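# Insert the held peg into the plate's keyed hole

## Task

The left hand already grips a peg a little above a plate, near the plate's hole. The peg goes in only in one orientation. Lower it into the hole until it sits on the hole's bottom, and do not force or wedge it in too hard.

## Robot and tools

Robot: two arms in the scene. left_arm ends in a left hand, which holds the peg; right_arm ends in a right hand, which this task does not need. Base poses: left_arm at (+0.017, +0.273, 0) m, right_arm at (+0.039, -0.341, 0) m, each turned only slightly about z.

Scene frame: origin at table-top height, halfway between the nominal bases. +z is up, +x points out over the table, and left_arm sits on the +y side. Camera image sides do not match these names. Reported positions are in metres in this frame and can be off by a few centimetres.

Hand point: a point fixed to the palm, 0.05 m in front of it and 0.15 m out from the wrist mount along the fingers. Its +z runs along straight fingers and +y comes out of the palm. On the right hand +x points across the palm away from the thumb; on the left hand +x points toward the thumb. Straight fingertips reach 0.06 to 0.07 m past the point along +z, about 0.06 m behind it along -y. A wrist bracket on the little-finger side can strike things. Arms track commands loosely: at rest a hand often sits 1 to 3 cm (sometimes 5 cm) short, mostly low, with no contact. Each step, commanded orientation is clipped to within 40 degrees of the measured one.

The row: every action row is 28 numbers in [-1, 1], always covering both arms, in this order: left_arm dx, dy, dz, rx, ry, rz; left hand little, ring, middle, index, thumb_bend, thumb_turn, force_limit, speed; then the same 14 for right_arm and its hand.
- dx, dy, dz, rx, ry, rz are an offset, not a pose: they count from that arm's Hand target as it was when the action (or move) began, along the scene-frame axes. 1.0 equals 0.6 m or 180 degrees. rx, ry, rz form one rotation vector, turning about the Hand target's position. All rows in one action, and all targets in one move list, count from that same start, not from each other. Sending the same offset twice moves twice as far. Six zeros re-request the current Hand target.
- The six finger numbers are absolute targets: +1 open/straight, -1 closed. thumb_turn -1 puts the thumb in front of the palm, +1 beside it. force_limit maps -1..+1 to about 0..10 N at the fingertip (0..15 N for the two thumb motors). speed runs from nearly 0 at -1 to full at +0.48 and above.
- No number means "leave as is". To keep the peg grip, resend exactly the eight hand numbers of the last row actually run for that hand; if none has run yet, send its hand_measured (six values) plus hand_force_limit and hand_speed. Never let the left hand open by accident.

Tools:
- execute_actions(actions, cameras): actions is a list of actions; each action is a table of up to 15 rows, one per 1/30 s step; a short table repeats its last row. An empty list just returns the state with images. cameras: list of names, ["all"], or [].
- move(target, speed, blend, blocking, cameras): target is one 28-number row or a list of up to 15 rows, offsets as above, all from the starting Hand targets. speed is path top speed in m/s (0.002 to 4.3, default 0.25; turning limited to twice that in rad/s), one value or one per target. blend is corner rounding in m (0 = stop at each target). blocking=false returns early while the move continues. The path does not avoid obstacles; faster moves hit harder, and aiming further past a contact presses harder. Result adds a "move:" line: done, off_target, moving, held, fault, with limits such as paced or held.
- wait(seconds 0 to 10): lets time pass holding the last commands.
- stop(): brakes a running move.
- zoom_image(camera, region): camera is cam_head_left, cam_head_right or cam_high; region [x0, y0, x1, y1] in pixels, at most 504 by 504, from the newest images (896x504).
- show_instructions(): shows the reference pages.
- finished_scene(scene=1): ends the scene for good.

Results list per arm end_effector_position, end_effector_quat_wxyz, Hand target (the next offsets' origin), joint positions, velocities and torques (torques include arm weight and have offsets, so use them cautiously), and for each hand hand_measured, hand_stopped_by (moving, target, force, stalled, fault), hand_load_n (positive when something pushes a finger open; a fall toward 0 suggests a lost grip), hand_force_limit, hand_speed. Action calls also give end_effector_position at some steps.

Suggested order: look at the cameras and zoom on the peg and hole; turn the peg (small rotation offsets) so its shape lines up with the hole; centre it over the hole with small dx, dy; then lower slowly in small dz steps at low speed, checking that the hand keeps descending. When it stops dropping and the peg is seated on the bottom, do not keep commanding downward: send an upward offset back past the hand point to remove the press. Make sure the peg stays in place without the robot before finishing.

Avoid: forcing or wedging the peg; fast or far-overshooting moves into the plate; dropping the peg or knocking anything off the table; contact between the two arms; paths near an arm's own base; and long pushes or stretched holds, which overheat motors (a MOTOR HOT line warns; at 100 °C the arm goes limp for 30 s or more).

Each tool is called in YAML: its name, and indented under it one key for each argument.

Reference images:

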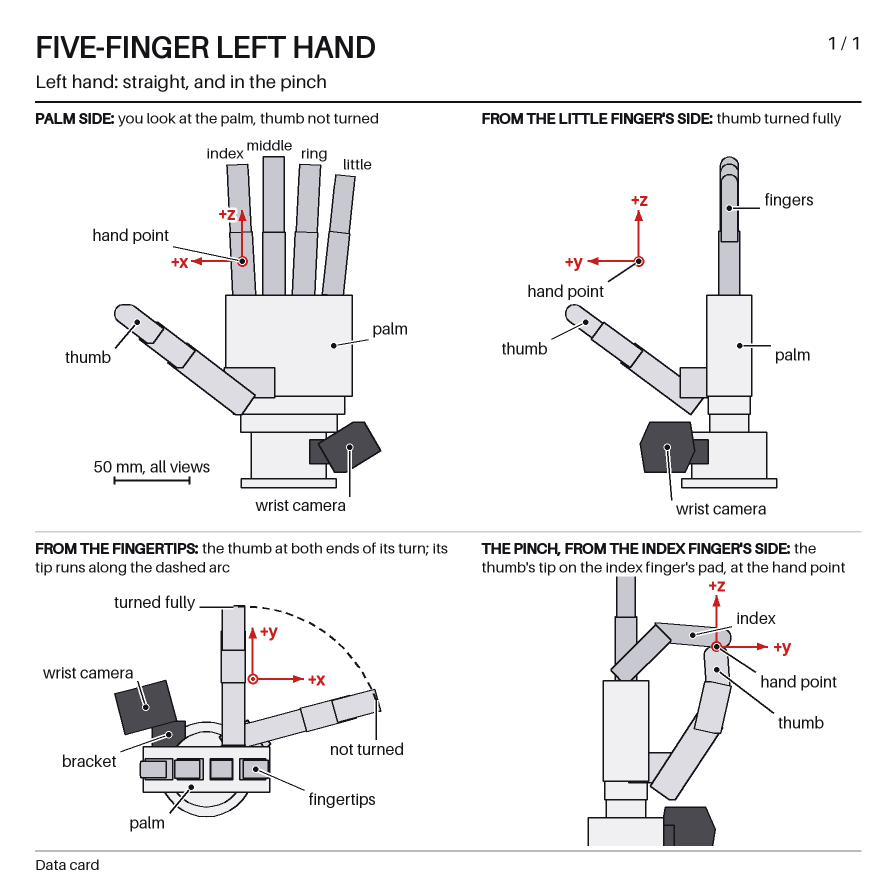

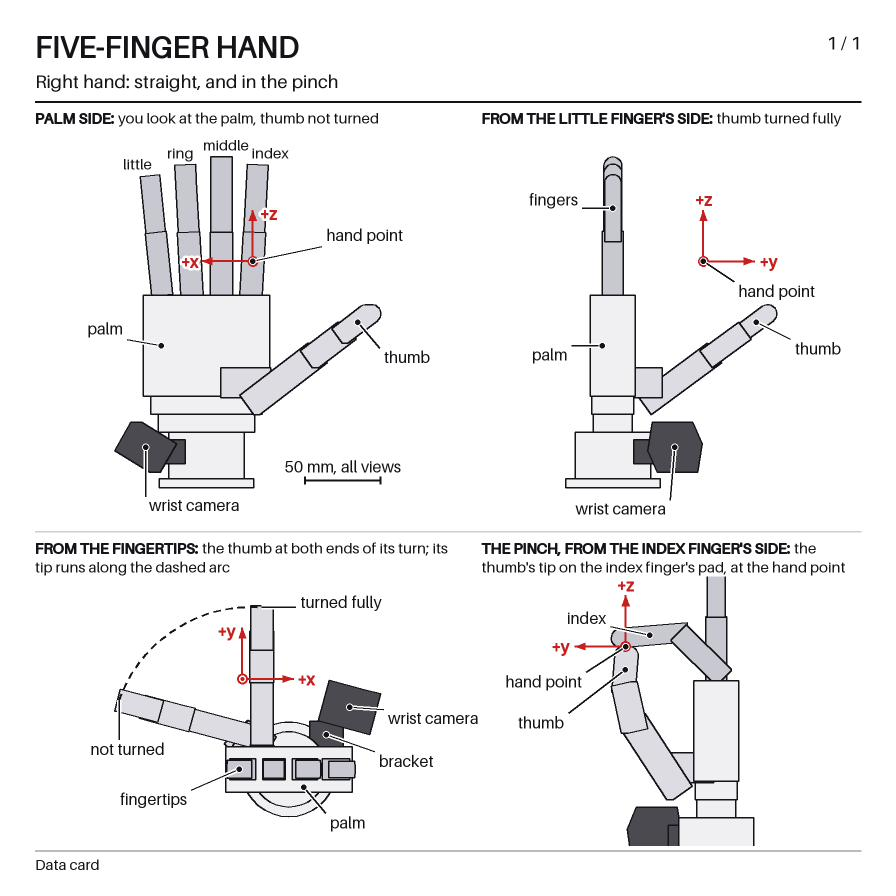

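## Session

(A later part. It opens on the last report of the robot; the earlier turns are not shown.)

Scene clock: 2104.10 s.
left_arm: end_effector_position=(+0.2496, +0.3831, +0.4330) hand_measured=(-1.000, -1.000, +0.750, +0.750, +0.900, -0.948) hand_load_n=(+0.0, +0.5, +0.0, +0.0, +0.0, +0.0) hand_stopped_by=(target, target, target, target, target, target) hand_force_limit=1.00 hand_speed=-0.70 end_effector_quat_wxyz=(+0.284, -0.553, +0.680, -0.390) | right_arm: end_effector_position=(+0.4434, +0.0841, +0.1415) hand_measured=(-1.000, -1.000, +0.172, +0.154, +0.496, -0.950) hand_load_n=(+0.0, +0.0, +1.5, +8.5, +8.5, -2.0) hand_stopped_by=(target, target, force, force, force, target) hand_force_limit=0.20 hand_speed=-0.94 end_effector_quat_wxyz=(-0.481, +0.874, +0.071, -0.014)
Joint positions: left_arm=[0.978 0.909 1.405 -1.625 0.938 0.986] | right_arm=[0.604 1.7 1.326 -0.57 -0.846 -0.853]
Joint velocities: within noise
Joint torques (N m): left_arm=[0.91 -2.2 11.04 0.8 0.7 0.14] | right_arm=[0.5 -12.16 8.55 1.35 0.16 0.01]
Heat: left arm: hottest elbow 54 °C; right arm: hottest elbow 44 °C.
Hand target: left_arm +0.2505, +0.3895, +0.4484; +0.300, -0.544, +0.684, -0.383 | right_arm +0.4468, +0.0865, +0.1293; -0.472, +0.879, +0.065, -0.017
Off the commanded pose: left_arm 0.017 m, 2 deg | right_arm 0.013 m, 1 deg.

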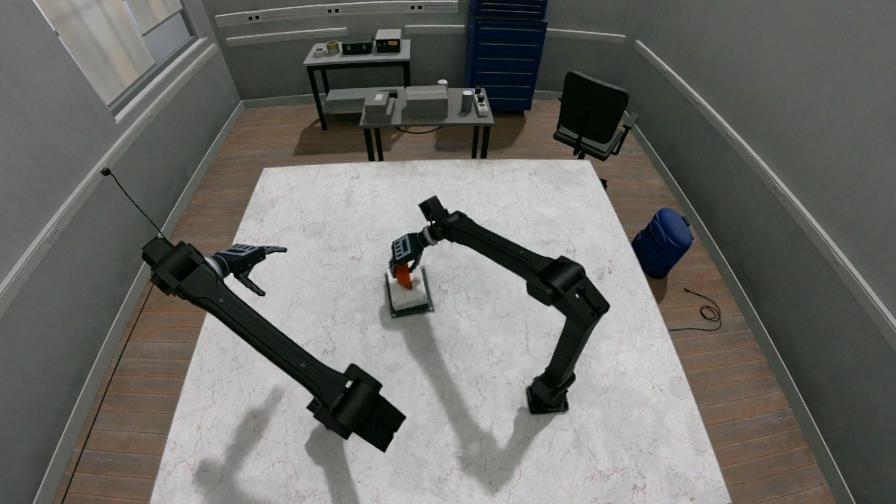

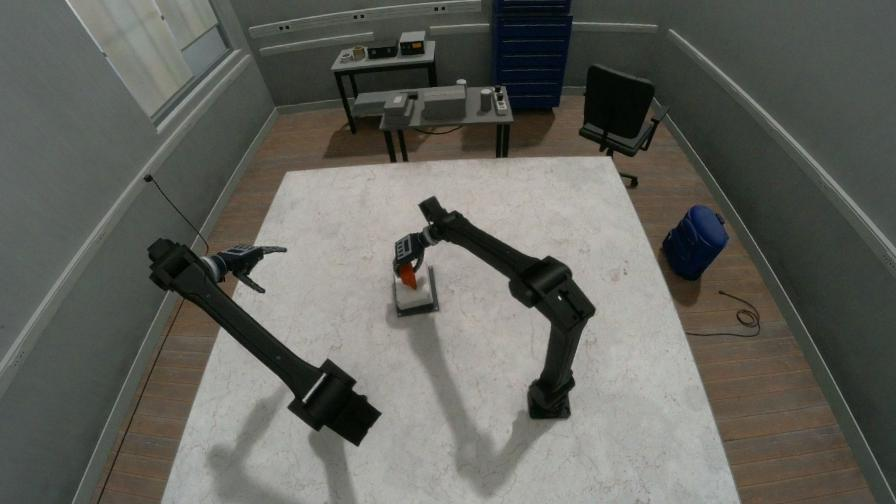

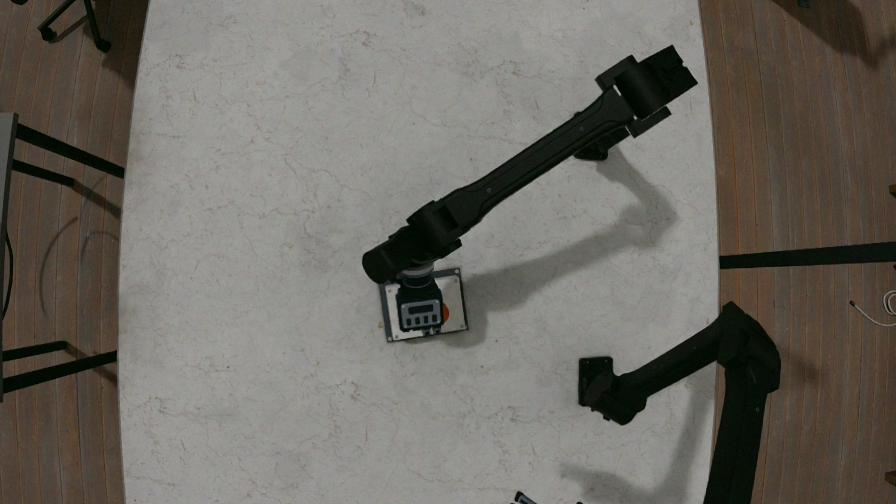

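move:
  target: [0,0,0,0,0,0,-1,-1,0.75,0.75,0.9,-0.948,1.0,-0.7,0.0012,-0.028,0.022,0,0,0,-1,-1,0.0,0.0,0.1,-0.95,0.2,-0.94]
  speed: 0.03
  cameras: ["cam_head_left","cam_head_right","cam_high"]

zoom_image:
  camera: "cam_head_left"
  region: [370, 230, 450, 330]

zoom_image:
  camera: "cam_high"
  region: [380, 260, 480, 350]

Scene clock: 2110.63 s.
left_arm: end_effector_position=(+0.2496, +0.3831, +0.4330) hand_measured=(-1.000, -1.000, +0.750, +0.750, +0.900, -0.948) hand_load_n=(+0.0, +0.0, +0.0, +0.0, +0.0, +0.0) hand_stopped_by=(target, target, target, target, target, target) hand_force_limit=1.00 hand_speed=-0.70 end_effector_quat_wxyz=(+0.284, -0.553, +0.680, -0.390) | right_arm: end_effector_position=(+0.4421, +0.0809, +0.1408) hand_measured=(-1.000, -1.000, +0.172, +0.154, +0.496, -0.950) hand_load_n=(+0.0, +0.0, +1.0, +9.5, +8.0, -2.0) hand_stopped_by=(target, target, force, force, force, target) hand_force_limit=0.20 hand_speed=-0.94 end_effector_quat_wxyz=(-0.479, +0.874, +0.075, -0.017)
Joint positions: left_arm=[0.978 0.909 1.405 -1.625 0.938 0.986] | right_arm=[0.601 1.699 1.326 -0.587 -0.85 -0.871]
Joint torques (N m): left_arm=[0.91 -2.14 11.06 0.8 0.7 0.13] | right_arm=[-1.26 -14.51 8.49 -0.29 -0.24 -0.1]
Heat: left arm: hottest elbow 54 °C; right arm: hottest elbow 44 °C.
Hand target: left_arm +0.2505, +0.3895, +0.4484; +0.300, -0.544, +0.684, -0.383 | right_arm +0.4475, +0.0697, +0.1427; -0.472, +0.879, +0.065, -0.017
Off the commanded pose: left_arm 0.017 m, 2 deg | right_arm 0.013 m, 1 deg.
move: off_target (left_arm, right_arm)

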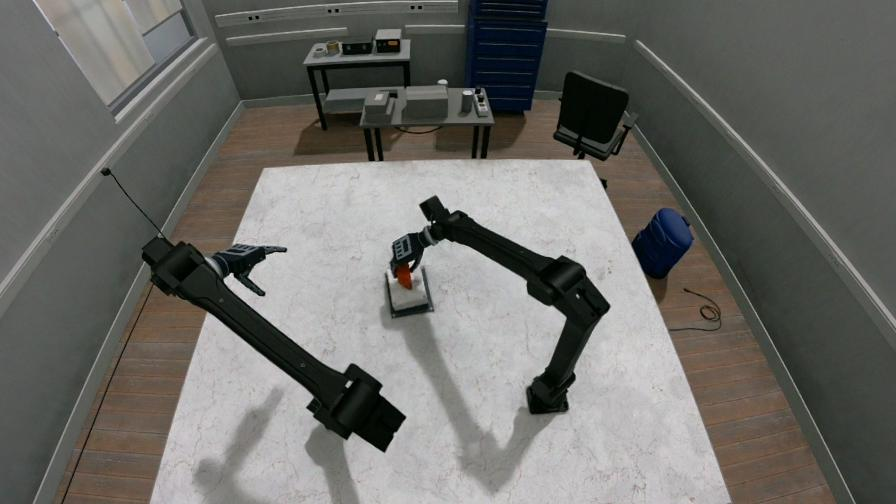

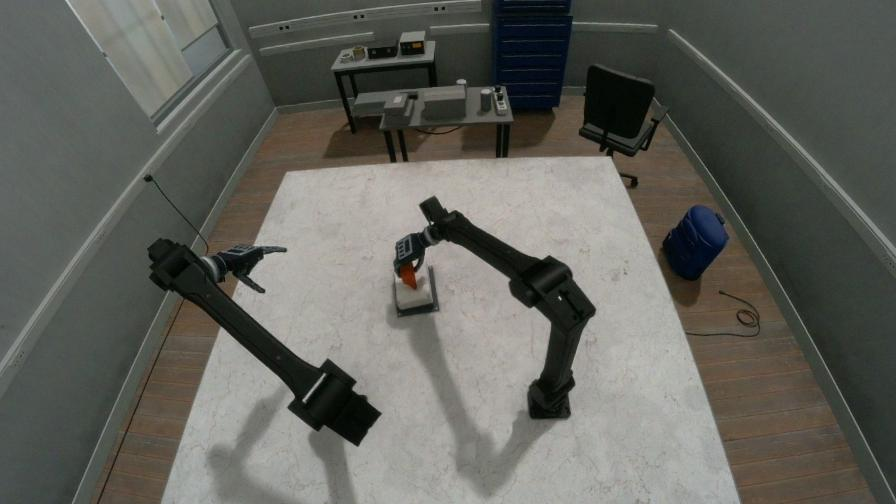

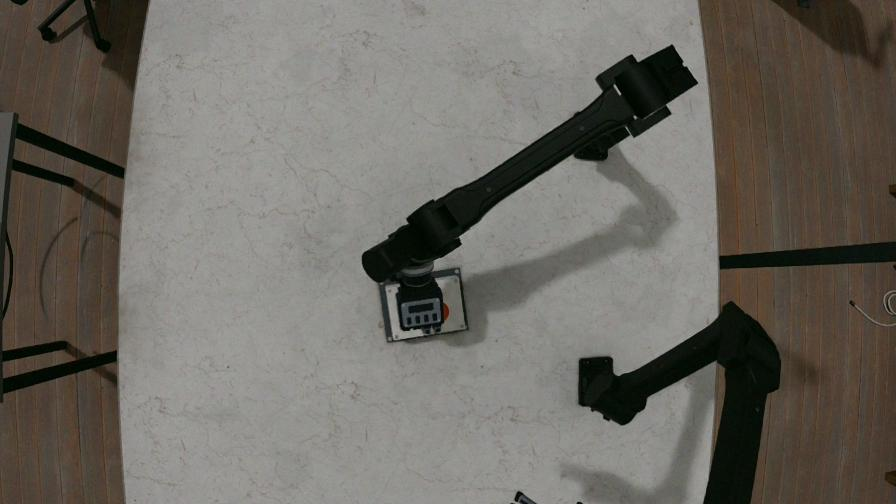

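Scaled by 5.040 from the camera's 896x504 image, which has a finer 1280x720 frame.

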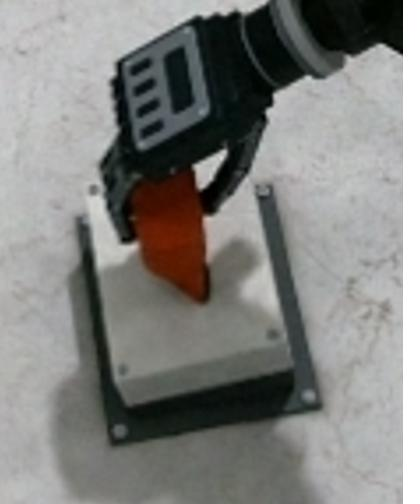

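Scaled by 5.040 from the camera's 896x504 image, which has a finer 1280x720 frame.

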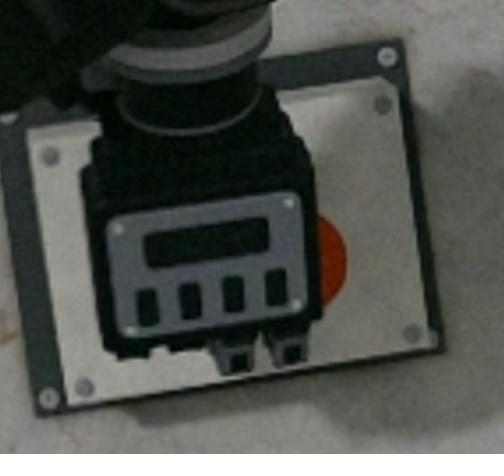

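move:
  target: [0,0,0,0,0,0,-1,-1,0.75,0.75,0.9,-0.948,1.0,-0.7,0.006,-0.010,0.010,0,0,0,-1,-1,0.0,0.0,0.1,-0.95,0.2,-0.94]
  speed: 0.03
  cameras: ["cam_head_left","cam_head_right","cam_high"]

zoom_image:
  camera: "cam_head_left"
  region: [370, 230, 450, 330]

zoom_image:
  camera: "cam_high"
  region: [380, 260, 480, 350]

Scene clock: 2115.47 s.
left_arm: end_effector_position=(+0.2496, +0.3831, +0.4330) hand_measured=(-1.000, -1.000, +0.750, +0.750, +0.900, -0.948) hand_load_n=(+0.0, +0.0, +0.0, +0.0, +0.0, +0.0) hand_stopped_by=(target, target, target, target, target, target) hand_force_limit=1.00 hand_speed=-0.70 end_effector_quat_wxyz=(+0.284, -0.553, +0.680, -0.390) | right_arm: end_effector_position=(+0.4408, +0.0741, +0.1415) hand_measured=(-1.000, -1.000, +0.172, +0.154, +0.496, -0.950) hand_load_n=(+0.0, +0.0, +1.5, +10.5, +9.5, -1.5) hand_stopped_by=(target, target, force, force, force, target) hand_force_limit=0.20 hand_speed=-0.94 end_effector_quat_wxyz=(-0.477, +0.876, +0.071, -0.025)
Joint positions: left_arm=[0.978 0.909 1.405 -1.625 0.938 0.986] | right_arm=[0.59 1.697 1.329 -0.619 -0.86 -0.882]
Joint torques (N m): left_arm=[0.91 -2.2 11.06 0.8 0.7 0.14] | right_arm=[-1.55 -14.68 9.13 -0.16 -0.12 -0.16]
Heat: left arm: hottest elbow 54 °C; right arm: hottest elbow 44 °C.
Hand target: left_arm +0.2505, +0.3895, +0.4484; +0.300, -0.544, +0.684, -0.383 | right_arm +0.4512, +0.0636, +0.1487; -0.472, +0.879, +0.065, -0.017
Off the commanded pose: left_arm 0.017 m, 2 deg | right_arm 0.016 m, 1 deg.
move: off_target (left_arm, right_arm)

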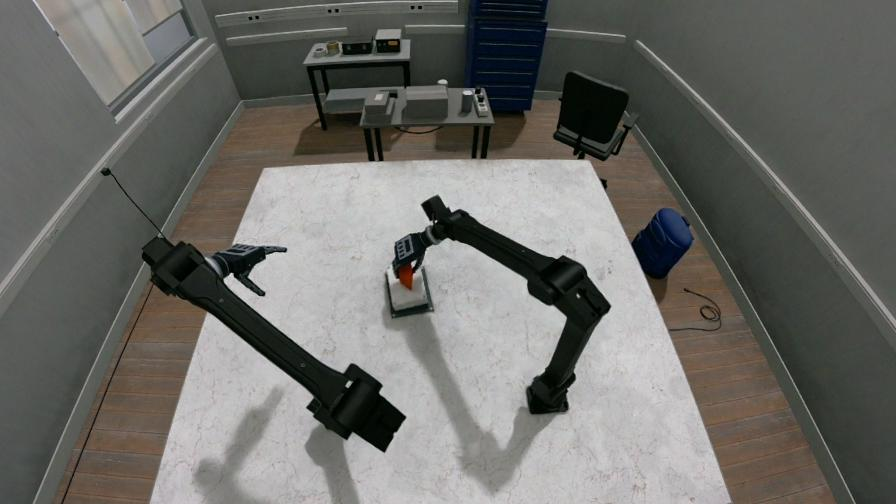

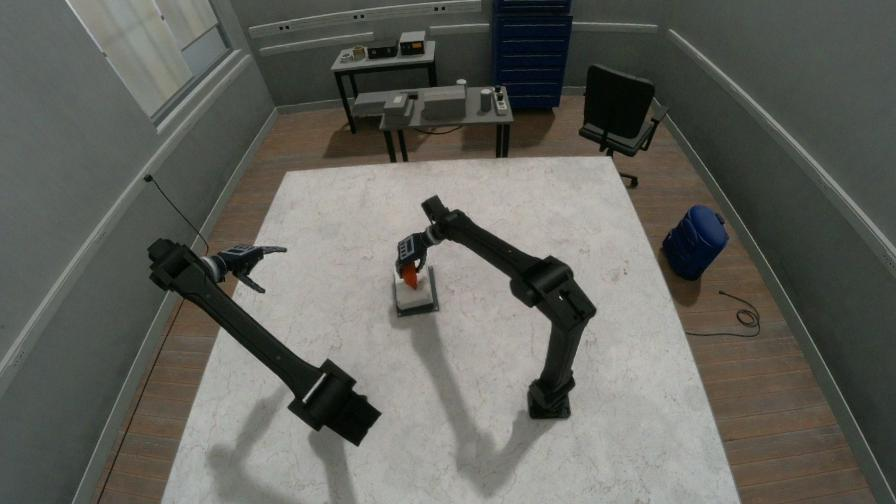

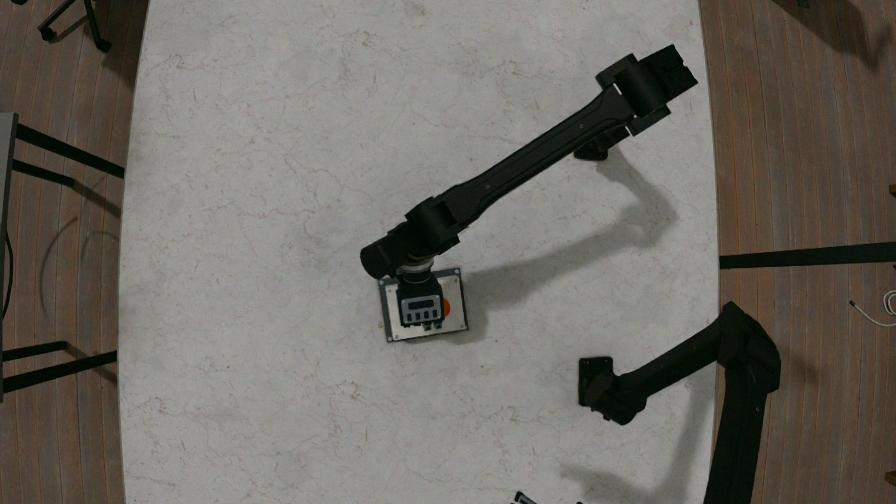

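Scaled by 5.040 from the camera's 896x504 image, which has a finer 1280x720 frame.

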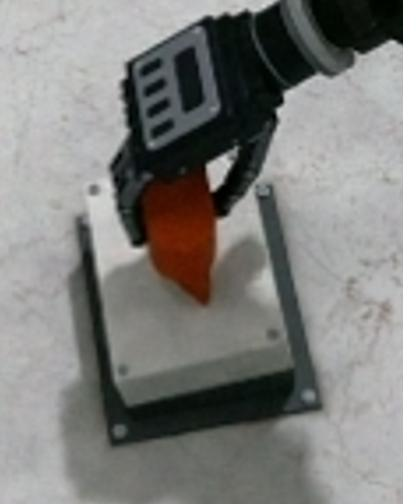

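Scaled by 5.040 from the camera's 896x504 image, which has a finer 1280x720 frame.

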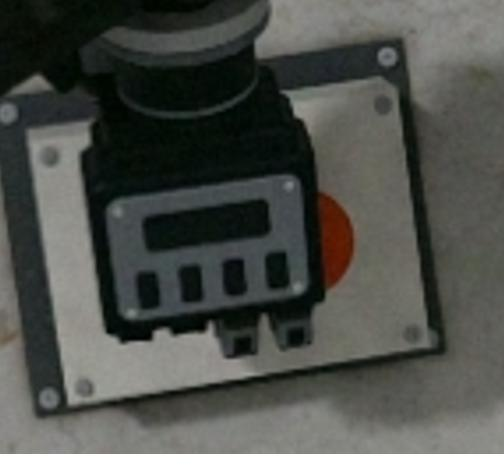

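move:
  target: [0,0,0,0,0,0,-1,-1,0.75,0.75,0.9,-0.948,1.0,-0.7,0.006,0.018,0.006,0,0,0,-1,-1,0.0,0.0,0.1,-0.95,0.2,-0.94]
  speed: 0.03
  cameras: ["cam_head_left","cam_head_right","cam_high"]

zoom_image:
  camera: "cam_head_left"
  region: [370, 230, 450, 330]

zoom_image:
  camera: "cam_high"
  region: [380, 260, 480, 350]

Scene clock: 2122.73 s.
left_arm: end_effector_position=(+0.2496, +0.3831, +0.4330) hand_measured=(-1.000, -1.000, +0.750, +0.750, +0.900, -0.948) hand_load_n=(+0.0, +0.0, +0.0, +0.0, +0.0, +0.0) hand_stopped_by=(target, target, target, target, target, target) hand_force_limit=1.00 hand_speed=-0.70 end_effector_quat_wxyz=(+0.284, -0.553, +0.680, -0.390) | right_arm: end_effector_position=(+0.4409, +0.0735, +0.1430) hand_measured=(-1.000, -1.000, +0.172, +0.154, +0.496, -0.950) hand_load_n=(+0.0, +0.0, +1.5, +10.0, +11.0, +0.0) hand_stopped_by=(target, target, force, force, force, target) hand_force_limit=0.20 hand_speed=-0.94 end_effector_quat_wxyz=(-0.474, +0.877, +0.069, -0.026)
Joint positions: left_arm=[0.978 0.909 1.405 -1.625 0.938 0.986] | right_arm=[0.59 1.697 1.335 -0.632 -0.857 -0.882]
Joint torques (N m): left_arm=[0.91 -2.2 11.04 0.8 0.7 0.14] | right_arm=[-0.56 -13.39 10.76 0.39 -0.01 -0.01]
Heat: left arm: hottest elbow 54 °C; right arm: hottest elbow 44 °C.
Hand target: left_arm +0.2505, +0.3895, +0.4484; +0.300, -0.544, +0.684, -0.383 | right_arm +0.4548, +0.0744, +0.1523; -0.472, +0.879, +0.065, -0.017
Off the commanded pose: left_arm 0.017 m, 2 deg | right_arm 0.017 m, 1 deg.
move: off_target (left_arm, right_arm)

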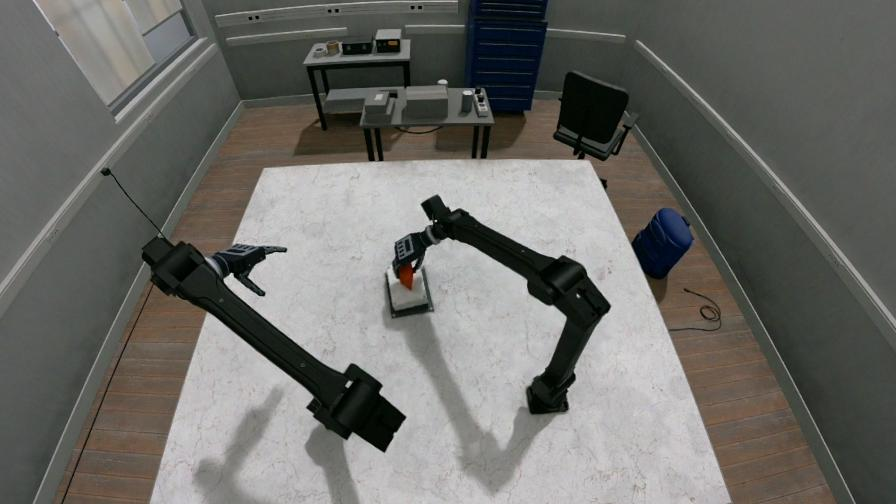

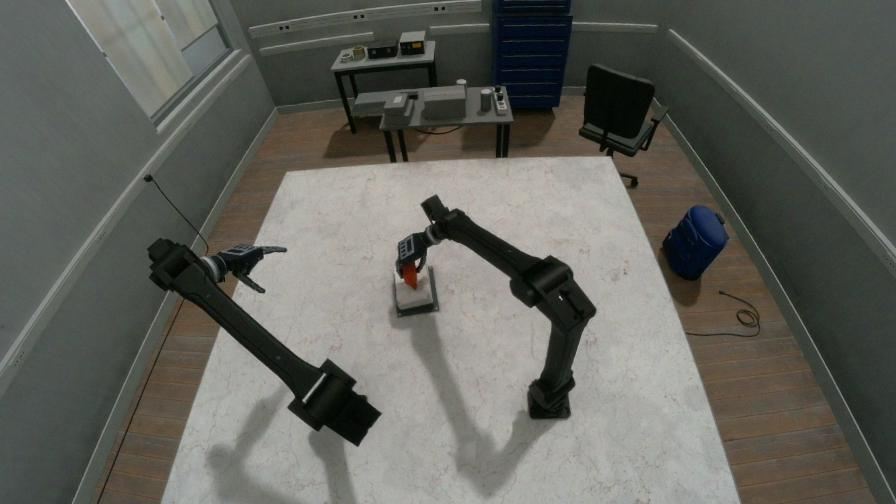

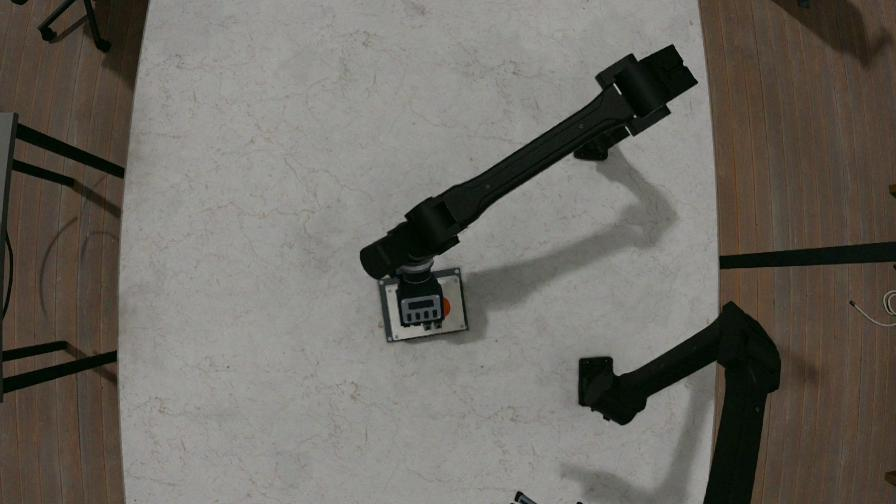

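Scaled by 5.040 from the camera's 896x504 image, which has a finer 1280x720 frame.

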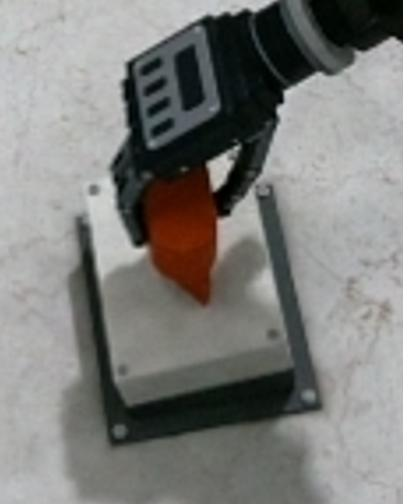

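Scaled by 5.040 from the camera's 896x504 image, which has a finer 1280x720 frame.

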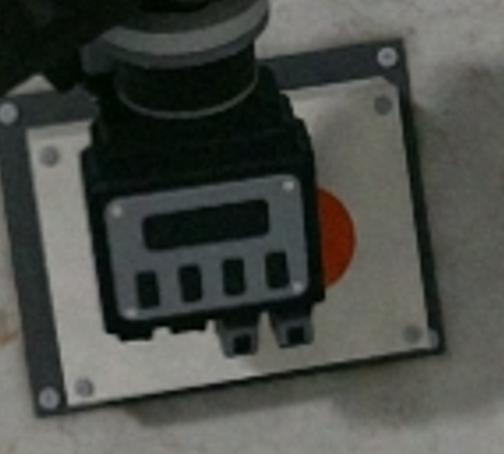

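move:
  target: [0,0,0,0,0,0,-1,-1,0.75,0.75,0.9,-0.948,1.0,-0.7,0.012,0.010,0,0,0,0,-1,-1,0.0,0.0,0.1,-0.95,0.2,-0.94]
  speed: 0.03
  cameras: ["cam_head_left","cam_high"]

zoom_image:
  camera: "cam_head_left"
  region: [370, 230, 450, 330]

zoom_image:
  camera: "cam_high"
  region: [380, 260, 480, 350]

Scene clock: 2127.93 s.
left_arm: end_effector_position=(+0.2496, +0.3831, +0.4330) hand_measured=(-1.000, -1.000, +0.750, +0.750, +0.900, -0.948) hand_load_n=(-0.5, +0.0, -0.5, +0.0, +0.0, +0.0) hand_stopped_by=(target, target, target, target, target, target) hand_force_limit=1.00 hand_speed=-0.70 end_effector_quat_wxyz=(+0.284, -0.553, +0.680, -0.390) | right_arm: end_effector_position=(+0.4447, +0.0752, +0.1416) hand_measured=(-1.000, -1.000, +0.172, +0.154, +0.496, -0.950) hand_load_n=(+0.0, +0.0, +1.5, +9.5, +10.5, -0.5) hand_stopped_by=(target, target, force, force, force, target) hand_force_limit=0.20 hand_speed=-0.94 end_effector_quat_wxyz=(-0.471, +0.879, +0.064, -0.029)
Joint positions: left_arm=[0.978 0.909 1.405 -1.625 0.938 0.986] | right_arm=[0.59 1.712 1.354 -0.644 -0.851 -0.877]
Joint torques (N m): left_arm=[0.91 -2.14 11.06 0.8 0.7 0.14] | right_arm=[-0.32 -13.04 11.48 0.77 -0.16 -0.03]
Heat: left arm: hottest elbow 54 °C; right arm: hottest elbow 44 °C.
Hand target: left_arm +0.2505, +0.3895, +0.4484; +0.300, -0.544, +0.684, -0.383 | right_arm +0.4620, +0.0804, +0.1523; -0.472, +0.879, +0.065, -0.017
Off the commanded pose: left_arm 0.017 m, 2 deg | right_arm 0.021 m, 1 deg.
move: off_target (left_arm, right_arm)
Images, in order (width x height): cam_head_left 896x504, cam_high 896x504.

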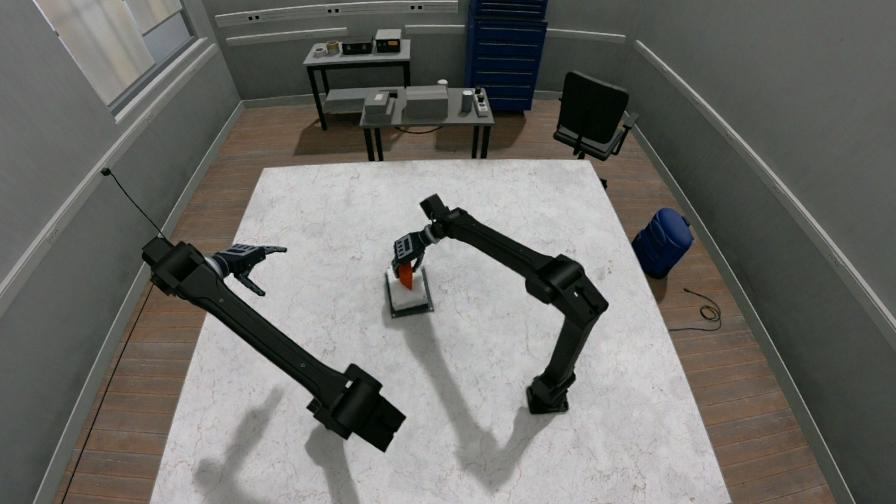

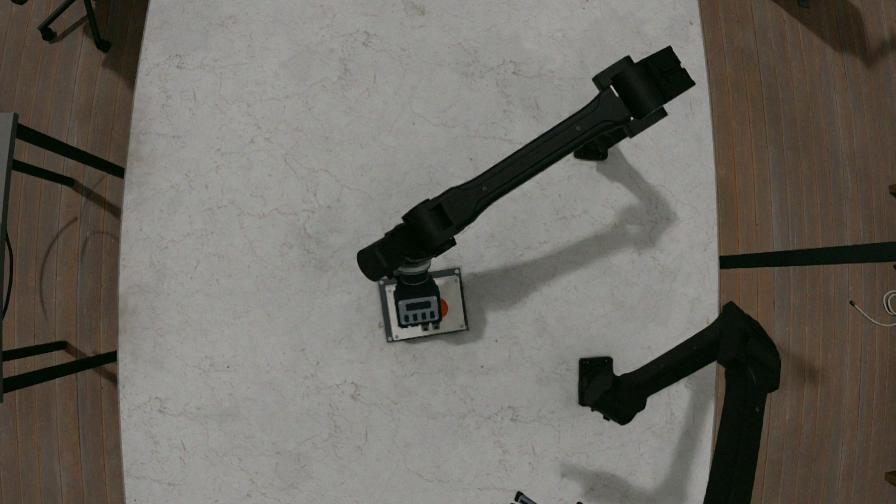

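Scaled by 5.040 from the camera's 896x504 image, which has a finer 1280x720 frame.

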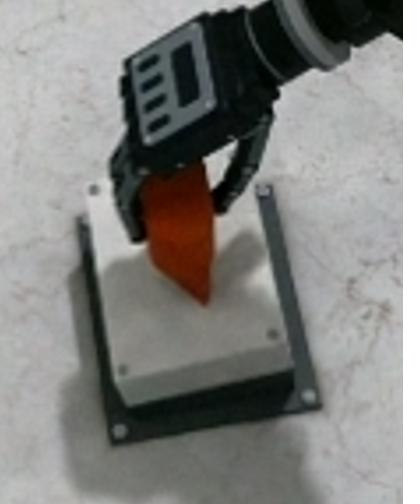

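Scaled by 5.040 from the camera's 896x504 image, which has a finer 1280x720 frame.

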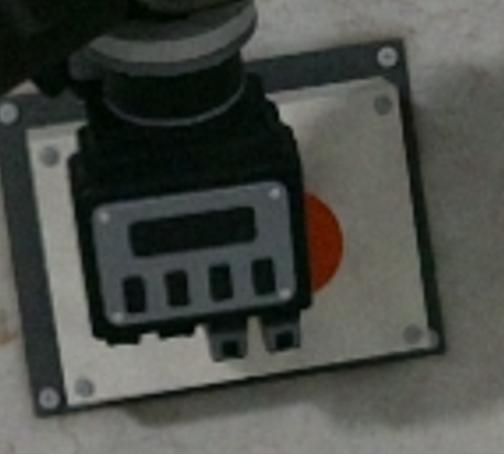

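move:
  target: [0,0,0,0,0,0,-1,-1,0.75,0.75,0.9,-0.948,1.0,-0.7,-0.003,-0.003,-0.030,0,0,0,-1,-1,0.0,0.0,0.1,-0.95,0.2,-0.94]
  speed: 0.03
  cameras: ["cam_head_left","cam_high"]

zoom_image:
  camera: "cam_head_left"
  region: [370, 230, 450, 330]

zoom_image:
  camera: "cam_high"
  region: [380, 260, 480, 350]

Scene clock: 2135.80 s.
left_arm: end_effector_position=(+0.2496, +0.3831, +0.4330) hand_measured=(-1.000, -1.000, +0.750, +0.750, +0.900, -0.948) hand_load_n=(+0.0, +0.0, +0.0, +0.0, +0.0, +0.0) hand_stopped_by=(target, target, target, target, target, target) hand_force_limit=1.00 hand_speed=-0.70 end_effector_quat_wxyz=(+0.284, -0.553, +0.680, -0.390) | right_arm: end_effector_position=(+0.4470, +0.0766, +0.1399) hand_measured=(-1.000, -1.000, +0.172, +0.154, +0.496, -0.950) hand_load_n=(+0.0, +0.0, +1.0, +8.5, +10.5, -1.0) hand_stopped_by=(target, target, force, force, force, target) hand_force_limit=0.20 hand_speed=-0.94 end_effector_quat_wxyz=(-0.472, +0.879, +0.065, -0.026)
Joint positions: left_arm=[0.978 0.909 1.405 -1.625 0.938 0.986] | right_arm=[0.59 1.716 1.354 -0.633 -0.85 -0.876]
Joint torques (N m): left_arm=[0.91 -2.2 11.04 0.8 0.7 0.13] | right_arm=[-0.5 -12.57 9.13 2.1 -0.22 -0.07]
Heat: left arm: hottest elbow 54 °C; right arm: hottest elbow 44 °C.
Hand target: left_arm +0.2505, +0.3895, +0.4484; +0.300, -0.544, +0.684, -0.383 | right_arm +0.4603, +0.0787, +0.1344; -0.472, +0.879, +0.066, -0.017
Off the commanded pose: left_arm 0.017 m, 2 deg | right_arm 0.014 m, 1 deg.
move: off_target (left_arm, right_arm)
Images, in order (width x height): cam_head_left 896x504, cam_high 896x504.

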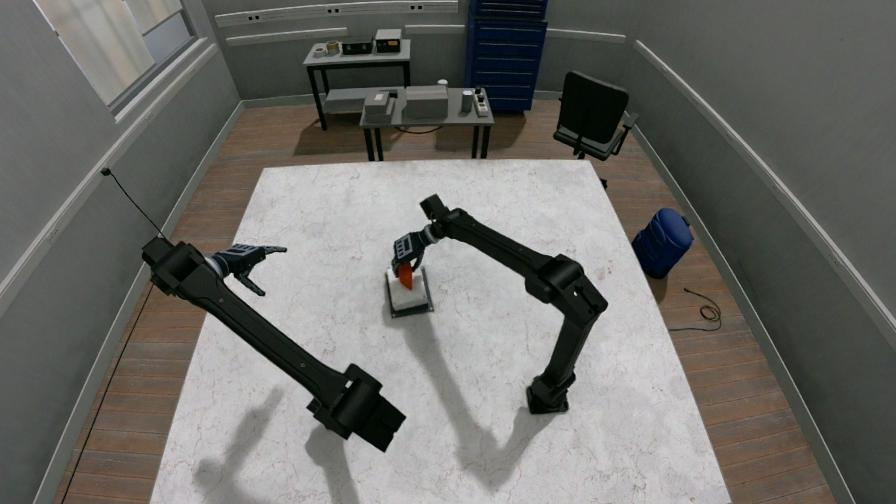

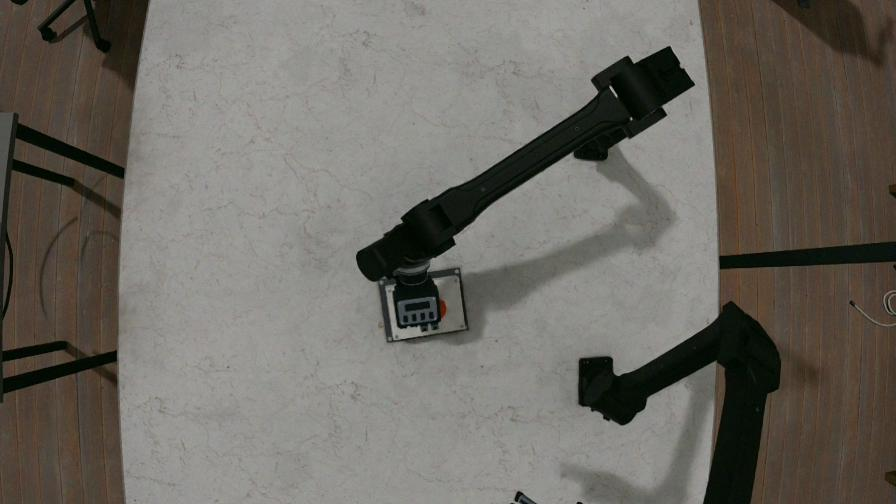

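Scaled by 5.040 from the camera's 896x504 image, which has a finer 1280x720 frame.

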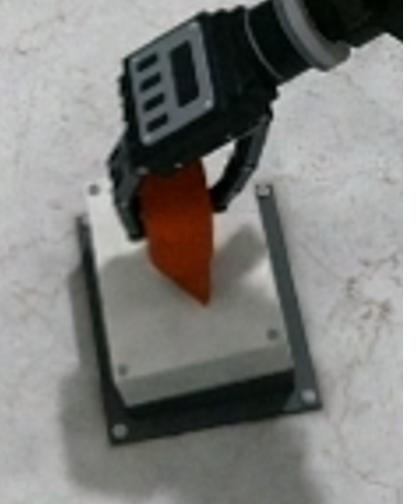

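Scaled by 5.040 from the camera's 896x504 image, which has a finer 1280x720 frame.

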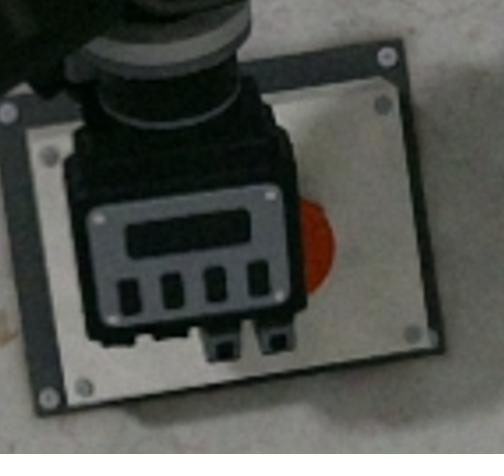

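move:
  target: [0,0,0,0,0,0,-1,-1,0.75,0.75,0.9,-0.948,1.0,-0.7,-0.011,0.002,-0.012,0,0,0.003,-1,-1,0.0,0.0,0.1,-0.95,0.2,-0.94]
  speed: 0.03
  cameras: ["cam_head_left","cam_high"]

zoom_image:
  camera: "cam_head_left"
  region: [370, 230, 450, 330]

zoom_image:
  camera: "cam_high"
  region: [380, 260, 480, 350]

Scene clock: 2142.43 s.
left_arm: end_effector_position=(+0.2496, +0.3831, +0.4330) hand_measured=(-1.000, -1.000, +0.750, +0.750, +0.900, -0.948) hand_load_n=(+0.0, +0.0, +0.0, +0.0, +0.0, +0.0) hand_stopped_by=(target, target, target, target, target, target) hand_force_limit=1.00 hand_speed=-0.70 end_effector_quat_wxyz=(+0.284, -0.553, +0.680, -0.390) | right_arm: end_effector_position=(+0.4492, +0.0782, +0.1403) hand_measured=(-1.000, -1.000, +0.172, +0.154, +0.496, -0.950) hand_load_n=(+0.0, +0.0, +1.0, +7.5, +9.5, -1.0) hand_stopped_by=(target, target, force, force, force, target) hand_force_limit=0.20 hand_speed=-0.94 end_effector_quat_wxyz=(-0.475, +0.877, +0.068, -0.021)
Joint positions: left_arm=[0.978 0.909 1.405 -1.625 0.938 0.986] | right_arm=[0.59 1.716 1.352 -0.617 -0.851 -0.876]
Joint torques (N m): left_arm=[0.91 -2.2 11.04 0.79 0.7 0.14] | right_arm=[0.15 -12.69 7.68 2.17 -0.23 -0.09]
Heat: left arm: hottest elbow 54 °C; right arm: hottest elbow 44 °C.
Hand target: left_arm +0.2505, +0.3895, +0.4484; +0.300, -0.544, +0.684, -0.383 | right_arm +0.4536, +0.0799, +0.1272; -0.472, +0.879, +0.070, -0.019
Off the commanded pose: left_arm 0.017 m, 2 deg | right_arm 0.014 m, 1 deg.
move: off_target (left_arm, right_arm)
Images, in order (width x height): cam_head_left 896x504, cam_high 896x504.

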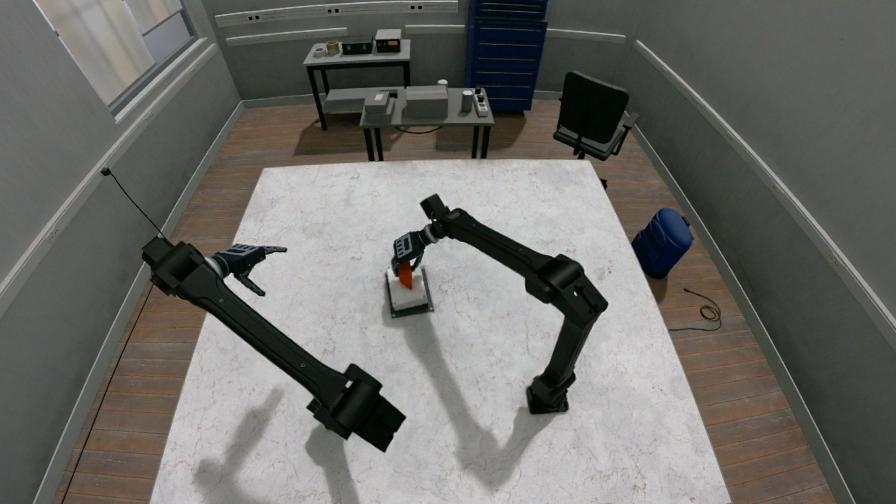

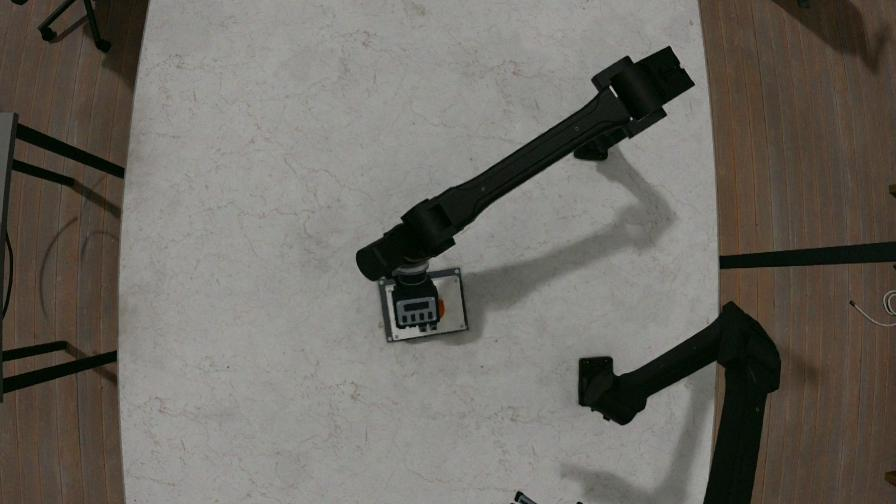

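Scaled by 5.040 from the camera's 896x504 image, which has a finer 1280x720 frame.

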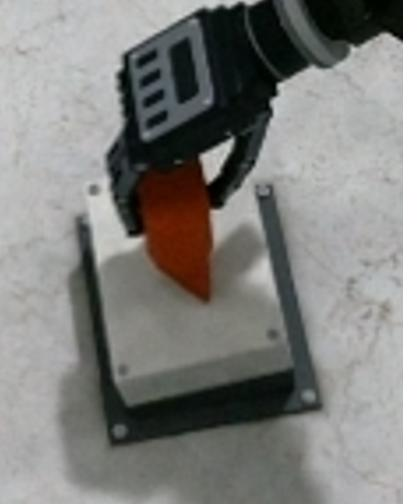

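Scaled by 5.040 from the camera's 896x504 image, which has a finer 1280x720 frame.

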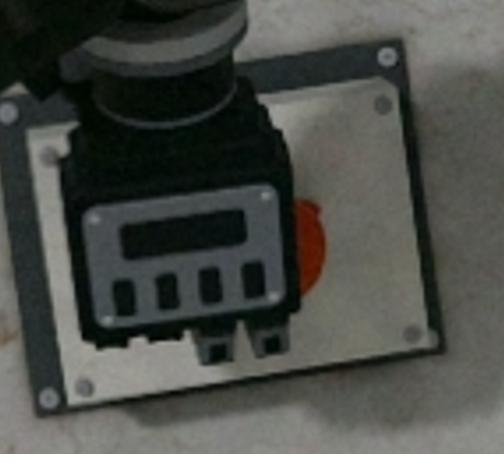

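move:
  target: [0,0,0,0,0,0,-1,-1,0.75,0.75,0.9,-0.948,1.0,-0.7,-0.016,0.0,0.016,0,0,0,-1,-1,0.0,0.0,0.1,-0.95,0.2,-0.94]
  speed: 0.03

Scene clock: 2151.40 s.
left_arm: end_effector_position=(+0.2496, +0.3831, +0.4330) hand_measured=(-1.000, -1.000, +0.750, +0.750, +0.900, -0.948) hand_load_n=(+0.0, +0.0, +0.0, +0.0, +0.0, +0.0) hand_stopped_by=(target, target, target, target, target, target) hand_force_limit=1.00 hand_speed=-0.70 end_effector_quat_wxyz=(+0.284, -0.553, +0.680, -0.390) | right_arm: end_effector_position=(+0.4476, +0.0774, +0.1390) hand_measured=(-1.000, -1.000, +0.172, +0.154, +0.496, -0.950) hand_load_n=(+0.0, +0.5, +2.5, +6.5, +10.0, -0.5) hand_stopped_by=(target, target, force, force, force, target) hand_force_limit=0.20 hand_speed=-0.94 end_effector_quat_wxyz=(-0.475, +0.877, +0.065, -0.023)
Joint positions: left_arm=[0.978 0.909 1.405 -1.625 0.938 0.986] | right_arm=[0.59 1.714 1.346 -0.613 -0.851 -0.87]
Joint torques (N m): left_arm=[0.91 -2.14 11.04 0.8 0.7 0.14] | right_arm=[0.91 -14.74 7.27 1.78 -0.04 -0.03]
Heat: left arm: hottest elbow 54 °C; right arm: hottest elbow 43 °C.
Hand target: left_arm +0.2505, +0.3895, +0.4484; +0.300, -0.544, +0.684, -0.383 | right_arm +0.4441, +0.0799, +0.1368; -0.472, +0.878, +0.070, -0.019
Off the commanded pose: left_arm 0.017 m, 2 deg | right_arm 0.005 m, 1 deg.
move: off_target (left_arm)


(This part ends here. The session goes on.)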